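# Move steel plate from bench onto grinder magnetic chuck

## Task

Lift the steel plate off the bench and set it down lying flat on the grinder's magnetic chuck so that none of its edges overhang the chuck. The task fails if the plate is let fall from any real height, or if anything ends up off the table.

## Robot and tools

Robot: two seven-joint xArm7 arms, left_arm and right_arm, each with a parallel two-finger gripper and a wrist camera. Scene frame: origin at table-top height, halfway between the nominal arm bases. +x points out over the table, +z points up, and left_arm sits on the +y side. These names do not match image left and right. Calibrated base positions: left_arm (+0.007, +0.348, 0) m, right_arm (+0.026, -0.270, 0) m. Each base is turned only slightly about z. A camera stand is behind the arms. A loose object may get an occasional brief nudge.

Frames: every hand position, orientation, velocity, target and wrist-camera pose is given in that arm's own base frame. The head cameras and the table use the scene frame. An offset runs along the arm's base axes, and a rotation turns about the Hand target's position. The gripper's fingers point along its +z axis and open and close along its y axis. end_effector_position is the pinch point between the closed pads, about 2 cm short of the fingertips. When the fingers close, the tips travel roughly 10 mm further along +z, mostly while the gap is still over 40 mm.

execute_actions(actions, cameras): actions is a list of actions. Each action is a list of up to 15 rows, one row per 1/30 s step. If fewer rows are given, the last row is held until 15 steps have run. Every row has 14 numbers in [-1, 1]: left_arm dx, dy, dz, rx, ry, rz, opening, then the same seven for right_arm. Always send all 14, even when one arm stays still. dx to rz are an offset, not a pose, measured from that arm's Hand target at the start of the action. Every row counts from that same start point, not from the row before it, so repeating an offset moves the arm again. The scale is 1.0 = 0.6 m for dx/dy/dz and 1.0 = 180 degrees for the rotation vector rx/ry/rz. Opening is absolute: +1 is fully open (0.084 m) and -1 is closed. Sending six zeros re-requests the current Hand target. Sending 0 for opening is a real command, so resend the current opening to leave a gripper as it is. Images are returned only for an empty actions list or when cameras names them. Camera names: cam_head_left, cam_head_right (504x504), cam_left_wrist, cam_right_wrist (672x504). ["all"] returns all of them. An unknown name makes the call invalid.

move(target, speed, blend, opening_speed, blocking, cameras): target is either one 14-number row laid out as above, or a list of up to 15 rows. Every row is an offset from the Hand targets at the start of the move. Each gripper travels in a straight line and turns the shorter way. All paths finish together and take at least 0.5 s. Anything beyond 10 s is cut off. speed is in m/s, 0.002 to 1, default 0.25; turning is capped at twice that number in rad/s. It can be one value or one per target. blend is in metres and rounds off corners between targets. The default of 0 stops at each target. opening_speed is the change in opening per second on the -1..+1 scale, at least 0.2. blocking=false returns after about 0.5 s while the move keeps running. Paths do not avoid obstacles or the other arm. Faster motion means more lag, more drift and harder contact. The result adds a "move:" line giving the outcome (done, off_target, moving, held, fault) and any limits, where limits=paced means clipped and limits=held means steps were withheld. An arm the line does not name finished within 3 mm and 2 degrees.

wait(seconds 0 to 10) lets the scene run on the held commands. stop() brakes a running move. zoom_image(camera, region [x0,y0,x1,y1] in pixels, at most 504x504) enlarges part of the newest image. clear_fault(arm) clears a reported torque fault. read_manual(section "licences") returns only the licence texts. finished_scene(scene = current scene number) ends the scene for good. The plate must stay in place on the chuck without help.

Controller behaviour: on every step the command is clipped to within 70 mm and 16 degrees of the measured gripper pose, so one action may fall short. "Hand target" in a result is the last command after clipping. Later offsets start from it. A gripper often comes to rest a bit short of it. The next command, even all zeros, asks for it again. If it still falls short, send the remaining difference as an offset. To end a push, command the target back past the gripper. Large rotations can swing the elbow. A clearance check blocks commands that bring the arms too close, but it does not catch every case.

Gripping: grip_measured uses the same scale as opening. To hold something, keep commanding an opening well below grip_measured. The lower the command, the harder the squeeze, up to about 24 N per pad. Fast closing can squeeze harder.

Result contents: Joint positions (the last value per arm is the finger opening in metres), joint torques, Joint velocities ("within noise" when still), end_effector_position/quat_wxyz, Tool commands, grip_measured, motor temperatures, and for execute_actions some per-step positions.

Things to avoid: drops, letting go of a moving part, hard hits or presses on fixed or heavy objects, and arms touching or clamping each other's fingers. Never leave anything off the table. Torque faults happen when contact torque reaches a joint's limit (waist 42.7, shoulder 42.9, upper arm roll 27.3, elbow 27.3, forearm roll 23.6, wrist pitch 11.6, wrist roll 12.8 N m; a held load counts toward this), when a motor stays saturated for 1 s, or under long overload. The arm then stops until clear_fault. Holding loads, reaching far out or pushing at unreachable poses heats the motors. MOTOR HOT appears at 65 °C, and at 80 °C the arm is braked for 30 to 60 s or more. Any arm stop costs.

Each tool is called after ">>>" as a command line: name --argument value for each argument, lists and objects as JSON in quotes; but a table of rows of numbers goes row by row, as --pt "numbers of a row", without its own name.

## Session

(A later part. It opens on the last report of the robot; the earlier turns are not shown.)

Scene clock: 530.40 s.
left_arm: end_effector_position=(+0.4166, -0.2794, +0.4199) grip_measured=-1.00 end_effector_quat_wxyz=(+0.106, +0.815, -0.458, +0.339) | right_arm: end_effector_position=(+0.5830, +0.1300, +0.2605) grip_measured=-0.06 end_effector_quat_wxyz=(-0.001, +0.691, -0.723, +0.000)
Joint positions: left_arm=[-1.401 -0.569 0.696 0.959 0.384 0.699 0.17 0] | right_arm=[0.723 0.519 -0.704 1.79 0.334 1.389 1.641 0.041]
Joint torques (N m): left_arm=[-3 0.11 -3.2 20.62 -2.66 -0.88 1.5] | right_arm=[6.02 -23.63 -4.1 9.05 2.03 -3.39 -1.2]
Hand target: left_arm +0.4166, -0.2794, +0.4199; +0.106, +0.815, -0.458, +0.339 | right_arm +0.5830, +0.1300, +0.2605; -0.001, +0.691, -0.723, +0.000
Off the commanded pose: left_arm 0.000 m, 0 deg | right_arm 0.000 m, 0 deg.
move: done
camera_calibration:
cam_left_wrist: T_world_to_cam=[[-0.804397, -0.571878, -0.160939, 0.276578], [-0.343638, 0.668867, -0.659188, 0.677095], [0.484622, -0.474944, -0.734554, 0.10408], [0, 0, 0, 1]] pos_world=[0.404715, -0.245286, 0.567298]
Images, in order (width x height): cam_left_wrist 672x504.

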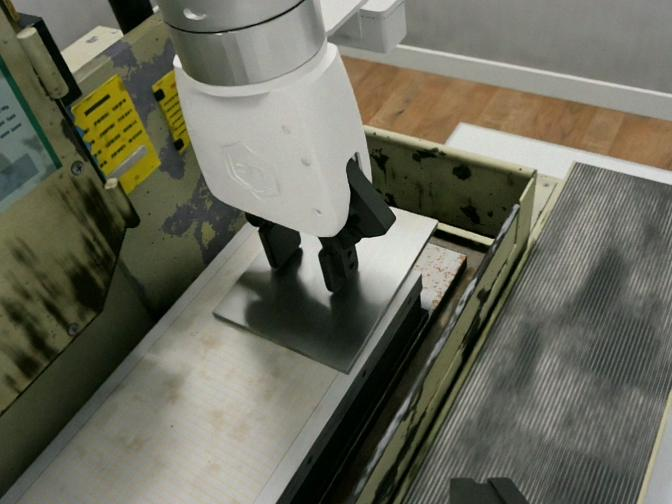

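>>> move --target '[0,0,0,0,0,0,-1, 0,0,-0.0058,0,0,0,-0.05]' --speed 0.02

>>> move --target '[0,0,0,0,0,0,-1, 0,0,-0.0017,0,0,0,-0.05]' --speed 0.02

>>> move --target '[0,0,0,0,0,0,-1, 0,0,-0.0017,0,0,0,-0.05]' --speed 0.02 --cameras '["cam_left_wrist"]'

>>> zoom_image --camera "cam_left_wrist" --region '[200, 140, 450, 390]'

Scene clock: 534.33 s.
left_arm: end_effector_position=(+0.4166, -0.2794, +0.4199) grip_measured=-1.00 end_effector_quat_wxyz=(+0.106, +0.815, -0.458, +0.339) | right_arm: end_effector_position=(+0.5830, +0.1300, +0.2572) grip_measured=-0.06 end_effector_quat_wxyz=(-0.001, +0.691, -0.723, +0.000)
Joint positions: left_arm=[-1.401 -0.569 0.696 0.959 0.384 0.699 0.17 0] | right_arm=[0.725 0.519 -0.704 1.78 0.334 1.379 1.64 0.041]
Joint torques (N m): left_arm=[-2.7 -0.1 -3.28 20.93 -2.7 -0.82 1.58] | right_arm=[5.97 -13.31 -3.76 8.3 2.09 -3.16 -1.2]
Motor temperatures (°C): left_arm=[38 41 42 47 35 37 38] | right_arm=[37 41 39 41 38 38 43]
Hand target: left_arm +0.4166, -0.2794, +0.4199; +0.106, +0.815, -0.458, +0.339 | right_arm +0.5830, +0.1300, +0.2570; -0.001, +0.691, -0.723, +0.000
Off the commanded pose: left_arm 0.000 m, 0 deg | right_arm 0.000 m, 0 deg.
move: done

Scene clock: 535.03 s.
left_arm: end_effector_position=(+0.4166, -0.2794, +0.4199) grip_measured=-1.00 end_effector_quat_wxyz=(+0.106, +0.815, -0.458, +0.339) | right_arm: end_effector_position=(+0.5831, +0.1300, +0.2562) grip_measured=-0.06 end_effector_quat_wxyz=(-0.001, +0.691, -0.723, +0.000)
Joint positions: left_arm=[-1.401 -0.569 0.696 0.959 0.384 0.699 0.17 0] | right_arm=[0.726 0.519 -0.704 1.778 0.334 1.376 1.64 0.041]
Joint torques (N m): left_arm=[-2.69 0.54 -3.22 20.72 -2.84 -0.97 1.6] | right_arm=[5.01 -3.72 -1.05 0.66 2.01 -2.03 -1.24]
Hand target: left_arm +0.4166, -0.2794, +0.4199; +0.106, +0.815, -0.458, +0.339 | right_arm +0.5830, +0.1300, +0.2560; -0.001, +0.691, -0.723, +0.000
Off the commanded pose: left_arm 0.000 m, 0 deg | right_arm 0.000 m, 0 deg.
move: done

Scene clock: 535.73 s.
left_arm: end_effector_position=(+0.4166, -0.2794, +0.4199) grip_measured=-1.00 end_effector_quat_wxyz=(+0.106, +0.815, -0.458, +0.339) | right_arm: end_effector_position=(+0.5831, +0.1300, +0.2552) grip_measured=-0.06 end_effector_quat_wxyz=(-0.001, +0.691, -0.723, +0.000)
Joint positions: left_arm=[-1.401 -0.569 0.696 0.959 0.384 0.699 0.17 0] | right_arm=[0.726 0.519 -0.704 1.775 0.335 1.374 1.639 0.041]
Joint torques (N m): left_arm=[-2.76 0.14 -3.29 20.72 -2.67 -0.93 1.55] | right_arm=[4.92 3.43 1.44 -3.64 2 -0.89 -1.27]
Hand target: left_arm +0.4166, -0.2794, +0.4199; +0.106, +0.815, -0.458, +0.339 | right_arm +0.5830, +0.1300, +0.2550; -0.001, +0.691, -0.723, +0.000
Off the commanded pose: left_arm 0.000 m, 0 deg | right_arm 0.000 m, 0 deg.
move: done
camera_calibration:
cam_left_wrist: T_world_to_cam=[[-0.804397, -0.571878, -0.160939, 0.276578], [-0.343638, 0.668867, -0.659188, 0.677095], [0.484622, -0.474944, -0.734554, 0.10408], [0, 0, 0, 1]] pos_world=[0.404715, -0.245286, 0.567298]
Images, in order (width x height): cam_left_wrist 672x504.

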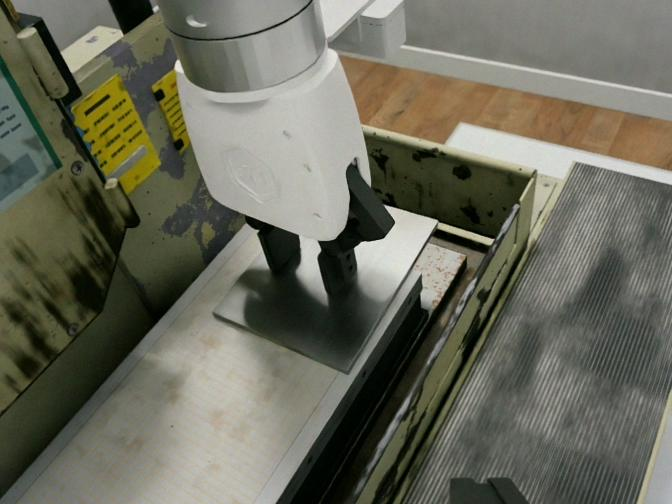

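Scaled by 2.016 from the camera's 672x504 image, which has a finer 960x720 frame.

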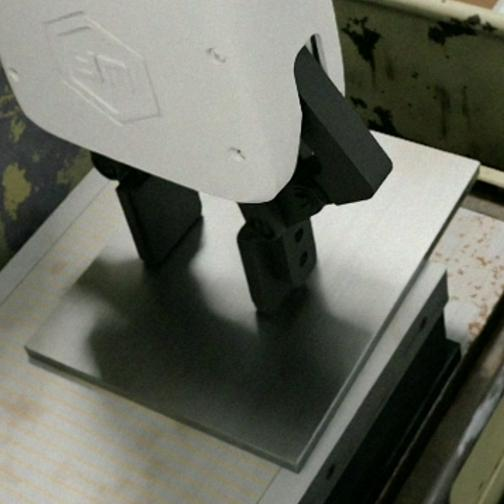

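>>> move --pt "0 0 0 0 0 0 -1 0 0 0.05 0 0 0 -0.05" --pt "0 0 0 0 0 0 -1 -0.005 -0.175 0.05 0 0 0 -0.05" --pt "0 0 0 0 0 0 -1 -0.005 -0.175 -0.0008 0 0 0 -0.05" --speed '[0.08,0.15,0.05]' --blend '[0.01,0.01,0]' --cameras '["cam_left_wrist","cam_right_wrist"]'

>>> zoom_image --camera "cam_left_wrist" --region '[240, 90, 490, 340]'

Scene clock: 542.37 s.
left_arm: end_effector_position=(+0.4166, -0.2794, +0.4199) grip_measured=-1.00 end_effector_quat_wxyz=(+0.106, +0.815, -0.458, +0.339) | right_arm: end_effector_position=(+0.5800, +0.0250, +0.2545) grip_measured=-0.06 end_effector_quat_wxyz=(-0.001, +0.691, -0.723, +0.000)
Joint positions: left_arm=[-1.401 -0.569 0.696 0.959 0.384 0.699 0.17 0] | right_arm=[0.618 0.461 -0.752 1.677 0.318 1.34 1.462 0.041]
Joint torques (N m): left_arm=[-2.73 0.05 -3.35 20.76 -2.63 -0.97 1.48] | right_arm=[5.96 -12.93 -3.91 9.43 2.09 -3.37 -1.23]
Hand target: left_arm +0.4166, -0.2794, +0.4199; +0.106, +0.815, -0.458, +0.339 | right_arm +0.5800, +0.0250, +0.2545; -0.001, +0.691, -0.723, +0.000
Off the commanded pose: left_arm 0.000 m, 0 deg | right_arm 0.000 m, 0 deg.
move: done
camera_calibration:
cam_left_wrist: T_world_to_cam=[[-0.804397, -0.571878, -0.160939, 0.276578], [-0.343638, 0.668867, -0.659188, 0.677095], [0.484622, -0.474944, -0.734554, 0.10408], [0, 0, 0, 1]] pos_world=[0.404715, -0.245286, 0.567298]
cam_right_wrist: T_world_to_cam=[[-0.999402, 0.0339972, -0.00624389, 0.612487], [0.0340272, 0.99941, -0.00476344, 0.0250898], [0.00607826, -0.00497306, -0.999969, 0.381375], [0, 0, 0, 1]] pos_world=[0.608949, -0.0440013, 0.385307]
Images, in order (width x height): cam_left_wrist 672x504, cam_right_wrist 672x504.

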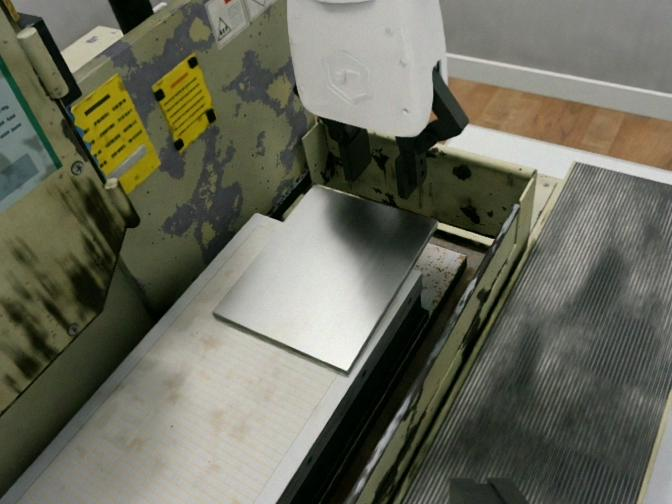

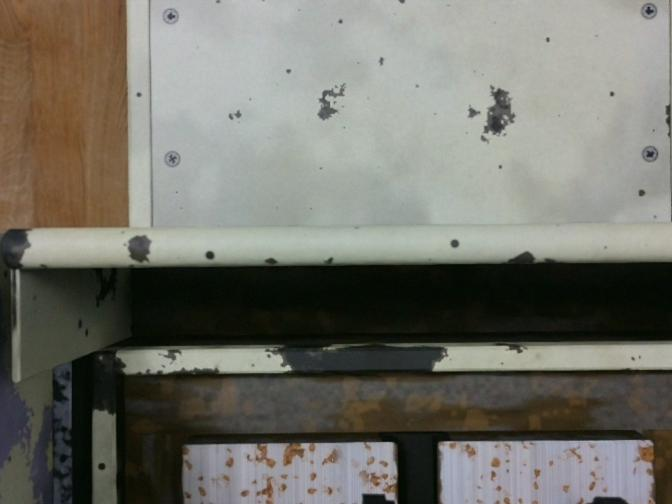

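Scaled by 2.016 from the camera's 672x504 image, which has a finer 960x720 frame.

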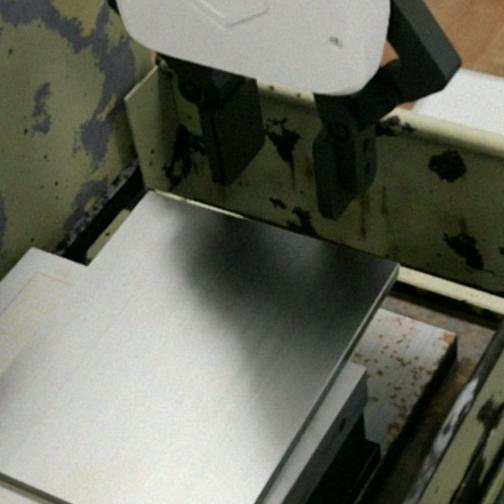

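>>> move --target '[0,0,0,0,0,0,-1, 0,0.05,0,0,0,0,-0.05]' --speed 0.03 --cameras '["cam_left_wrist"]'

>>> zoom_image --camera "cam_left_wrist" --region '[200, 120, 450, 370]'

Scene clock: 545.80 s.
left_arm: end_effector_position=(+0.4166, -0.2794, +0.4199) grip_measured=-1.00 end_effector_quat_wxyz=(+0.106, +0.815, -0.458, +0.339) | right_arm: end_effector_position=(+0.5800, +0.0549, +0.2545) grip_measured=-0.06 end_effector_quat_wxyz=(-0.001, +0.691, -0.723, +0.000)
Joint positions: left_arm=[-1.401 -0.569 0.696 0.959 0.384 0.699 0.17 0] | right_arm=[0.658 0.466 -0.741 1.688 0.317 1.343 1.515 0.041]
Joint torques (N m): left_arm=[-2.95 0.34 -3.18 20.76 -2.64 -0.93 1.44] | right_arm=[7.71 -12.16 -2.3 11.9 1.29 -0.05 1.35]
Hand target: left_arm +0.4166, -0.2794, +0.4199; +0.106, +0.815, -0.458, +0.339 | right_arm +0.5800, +0.0550, +0.2545; -0.001, +0.691, -0.723, +0.000
Off the commanded pose: left_arm 0.000 m, 0 deg | right_arm 0.000 m, 0 deg.
move: done
camera_calibration:
cam_left_wrist: T_world_to_cam=[[-0.804397, -0.571878, -0.160939, 0.276578], [-0.343638, 0.668867, -0.659188, 0.677095], [0.484622, -0.474944, -0.734554, 0.10408], [0, 0, 0, 1]] pos_world=[0.404715, -0.245286, 0.567298]
Images, in order (width x height): cam_left_wrist 672x504.

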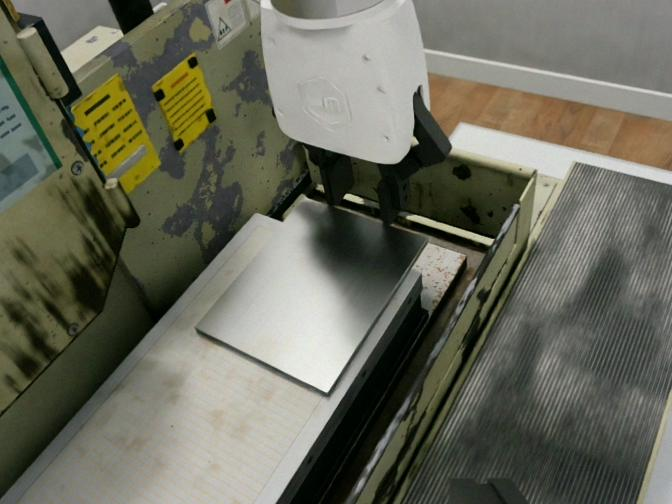

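Scaled by 2.016 from the camera's 672x504 image, which has a finer 960x720 frame.

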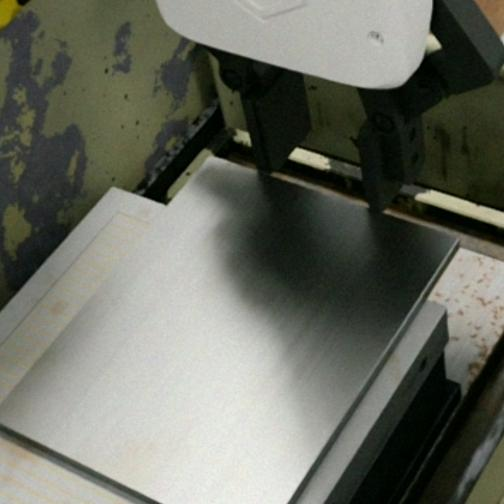

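>>> move --target '[0,0,0,0,0,0,-1, 0.003,0.0867,0,0,0,0,-0.05]' --speed 0.03 --cameras '["cam_left_wrist"]'

>>> zoom_image --camera "cam_left_wrist" --region '[160, 160, 440, 440]'

Scene clock: 549.93 s.
left_arm: end_effector_position=(+0.4166, -0.2794, +0.4199) grip_measured=-1.00 end_effector_quat_wxyz=(+0.106, +0.815, -0.458, +0.339) | right_arm: end_effector_position=(+0.5818, +0.1070, +0.2545) grip_measured=-0.06 end_effector_quat_wxyz=(-0.001, +0.691, -0.723, +0.000)
Joint positions: left_arm=[-1.401 -0.569 0.696 0.959 0.384 0.699 0.17 0] | right_arm=[0.709 0.498 -0.716 1.739 0.327 1.36 1.602 0.041]
Joint torques (N m): left_arm=[-2.32 0.36 -3.16 20.86 -2.43 -1.08 1.55] | right_arm=[7.69 -12.78 -2.37 11.86 3.36 -0.06 1.24]
Hand target: left_arm +0.4166, -0.2794, +0.4199; +0.106, +0.815, -0.458, +0.339 | right_arm +0.5818, +0.1070, +0.2545; -0.001, +0.691, -0.723, +0.000
Off the commanded pose: left_arm 0.000 m, 0 deg | right_arm 0.000 m, 0 deg.
move: done
camera_calibration:
cam_left_wrist: T_world_to_cam=[[-0.804397, -0.571878, -0.160939, 0.276578], [-0.343638, 0.668867, -0.659188, 0.677095], [0.484622, -0.474944, -0.734554, 0.10408], [0, 0, 0, 1]] pos_world=[0.404715, -0.245286, 0.567298]
Images, in order (width x height): cam_left_wrist 672x504.

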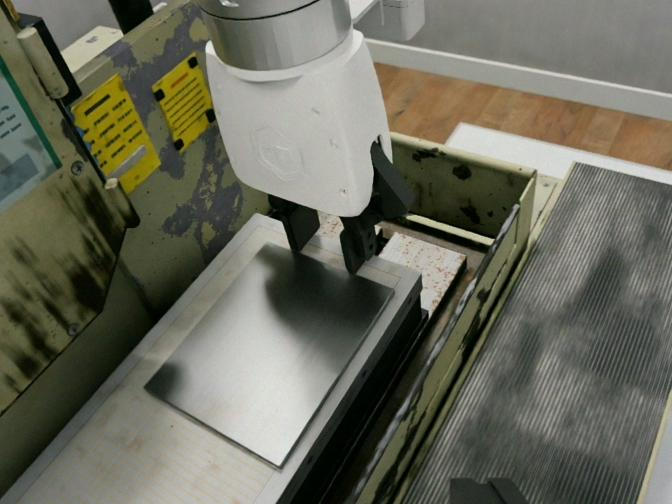

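Scaled by 1.800 from the camera's 672x504 image, which has a finer 960x720 frame.

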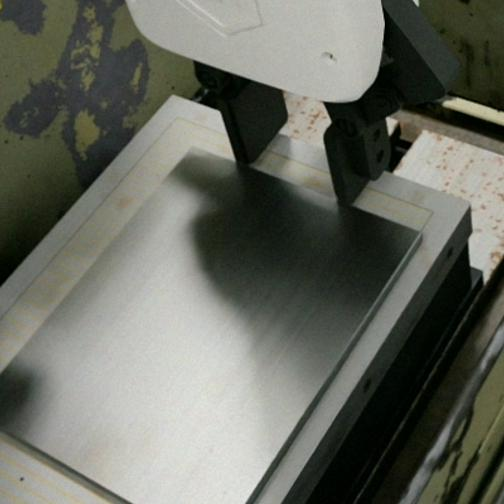

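Fully on. Retreat and verify.

>>> move --pt "0 0 0 0 0 0 -1 0 -0.02 0 0 0 0 -0.05" --pt "0 0 0 0 0 0 -1 0 -0.02 0.2 0 0 0 -0.05" --pt "0 0 0 0 0 0 -1 -0.25 -0.2 0.3 0 0 0 -0.05" --speed '[0.05,0.15,0.2]' --blend '[0.002,0.03,0]' --cameras '["cam_left_wrist","cam_head_left"]'

>>> zoom_image --camera "cam_left_wrist" --region '[120, 190, 440, 500]'

Scene clock: 555.20 s.
left_arm: end_effector_position=(+0.4166, -0.2794, +0.4199) grip_measured=-1.00 end_effector_quat_wxyz=(+0.106, +0.815, -0.458, +0.339) | right_arm: end_effector_position=(+0.4318, -0.0130, +0.4345) grip_measured=-0.06 end_effector_quat_wxyz=(+0.000, +0.691, -0.723, +0.000)
Joint positions: left_arm=[-1.401 -0.569 0.696 0.959 0.384 0.699 0.17 0] | right_arm=[0.807 -0.125 -0.756 1.618 -0.085 1.708 1.659 0.041]
Joint torques (N m): left_arm=[-2.57 0.06 -3.36 20.65 -2.5 -0.97 1.6] | right_arm=[6.1 -12.68 2.8 8.93 -2.27 -3.4 1.28]
Hand target: left_arm +0.4166, -0.2794, +0.4199; +0.106, +0.815, -0.458, +0.339 | right_arm +0.4318, -0.0130, +0.4345; -0.001, +0.691, -0.723, +0.000
Off the commanded pose: left_arm 0.000 m, 0 deg | right_arm 0.000 m, 0 deg.
move: done
camera_calibration:
cam_left_wrist: T_world_to_cam=[[-0.804397, -0.571878, -0.160939, 0.276578], [-0.343638, 0.668867, -0.659188, 0.677095], [0.484622, -0.474944, -0.734554, 0.10408], [0, 0, 0, 1]] pos_world=[0.404715, -0.245286, 0.567298]
Images, in order (width x height): cam_head_left 504x504, cam_left_wrist 672x504.

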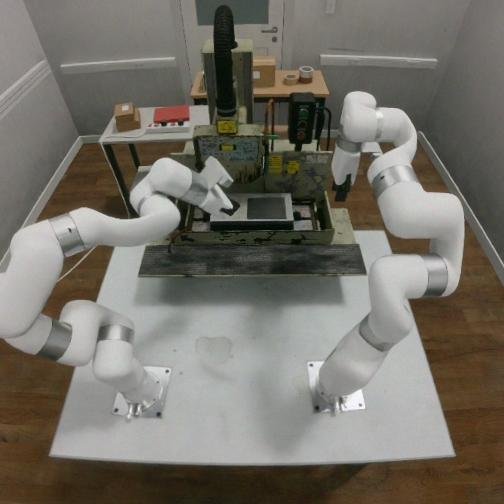

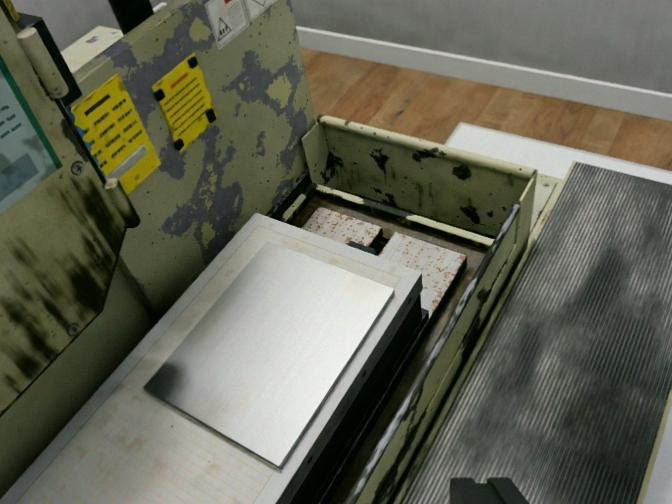

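Scaled by 1.575 from the camera's 672x504 image, which has a finer 960x720 frame.

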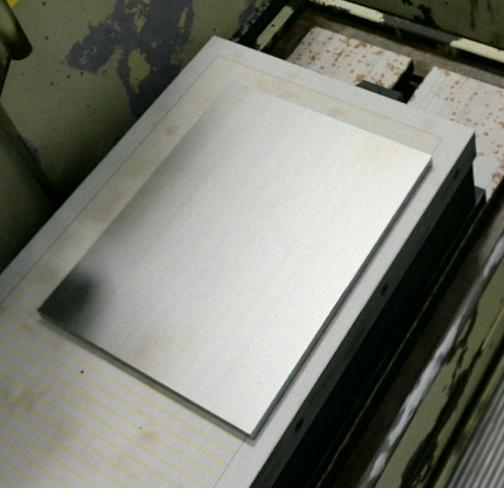

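>>> finished_scene --scene 1

The scene is finished: the task was done.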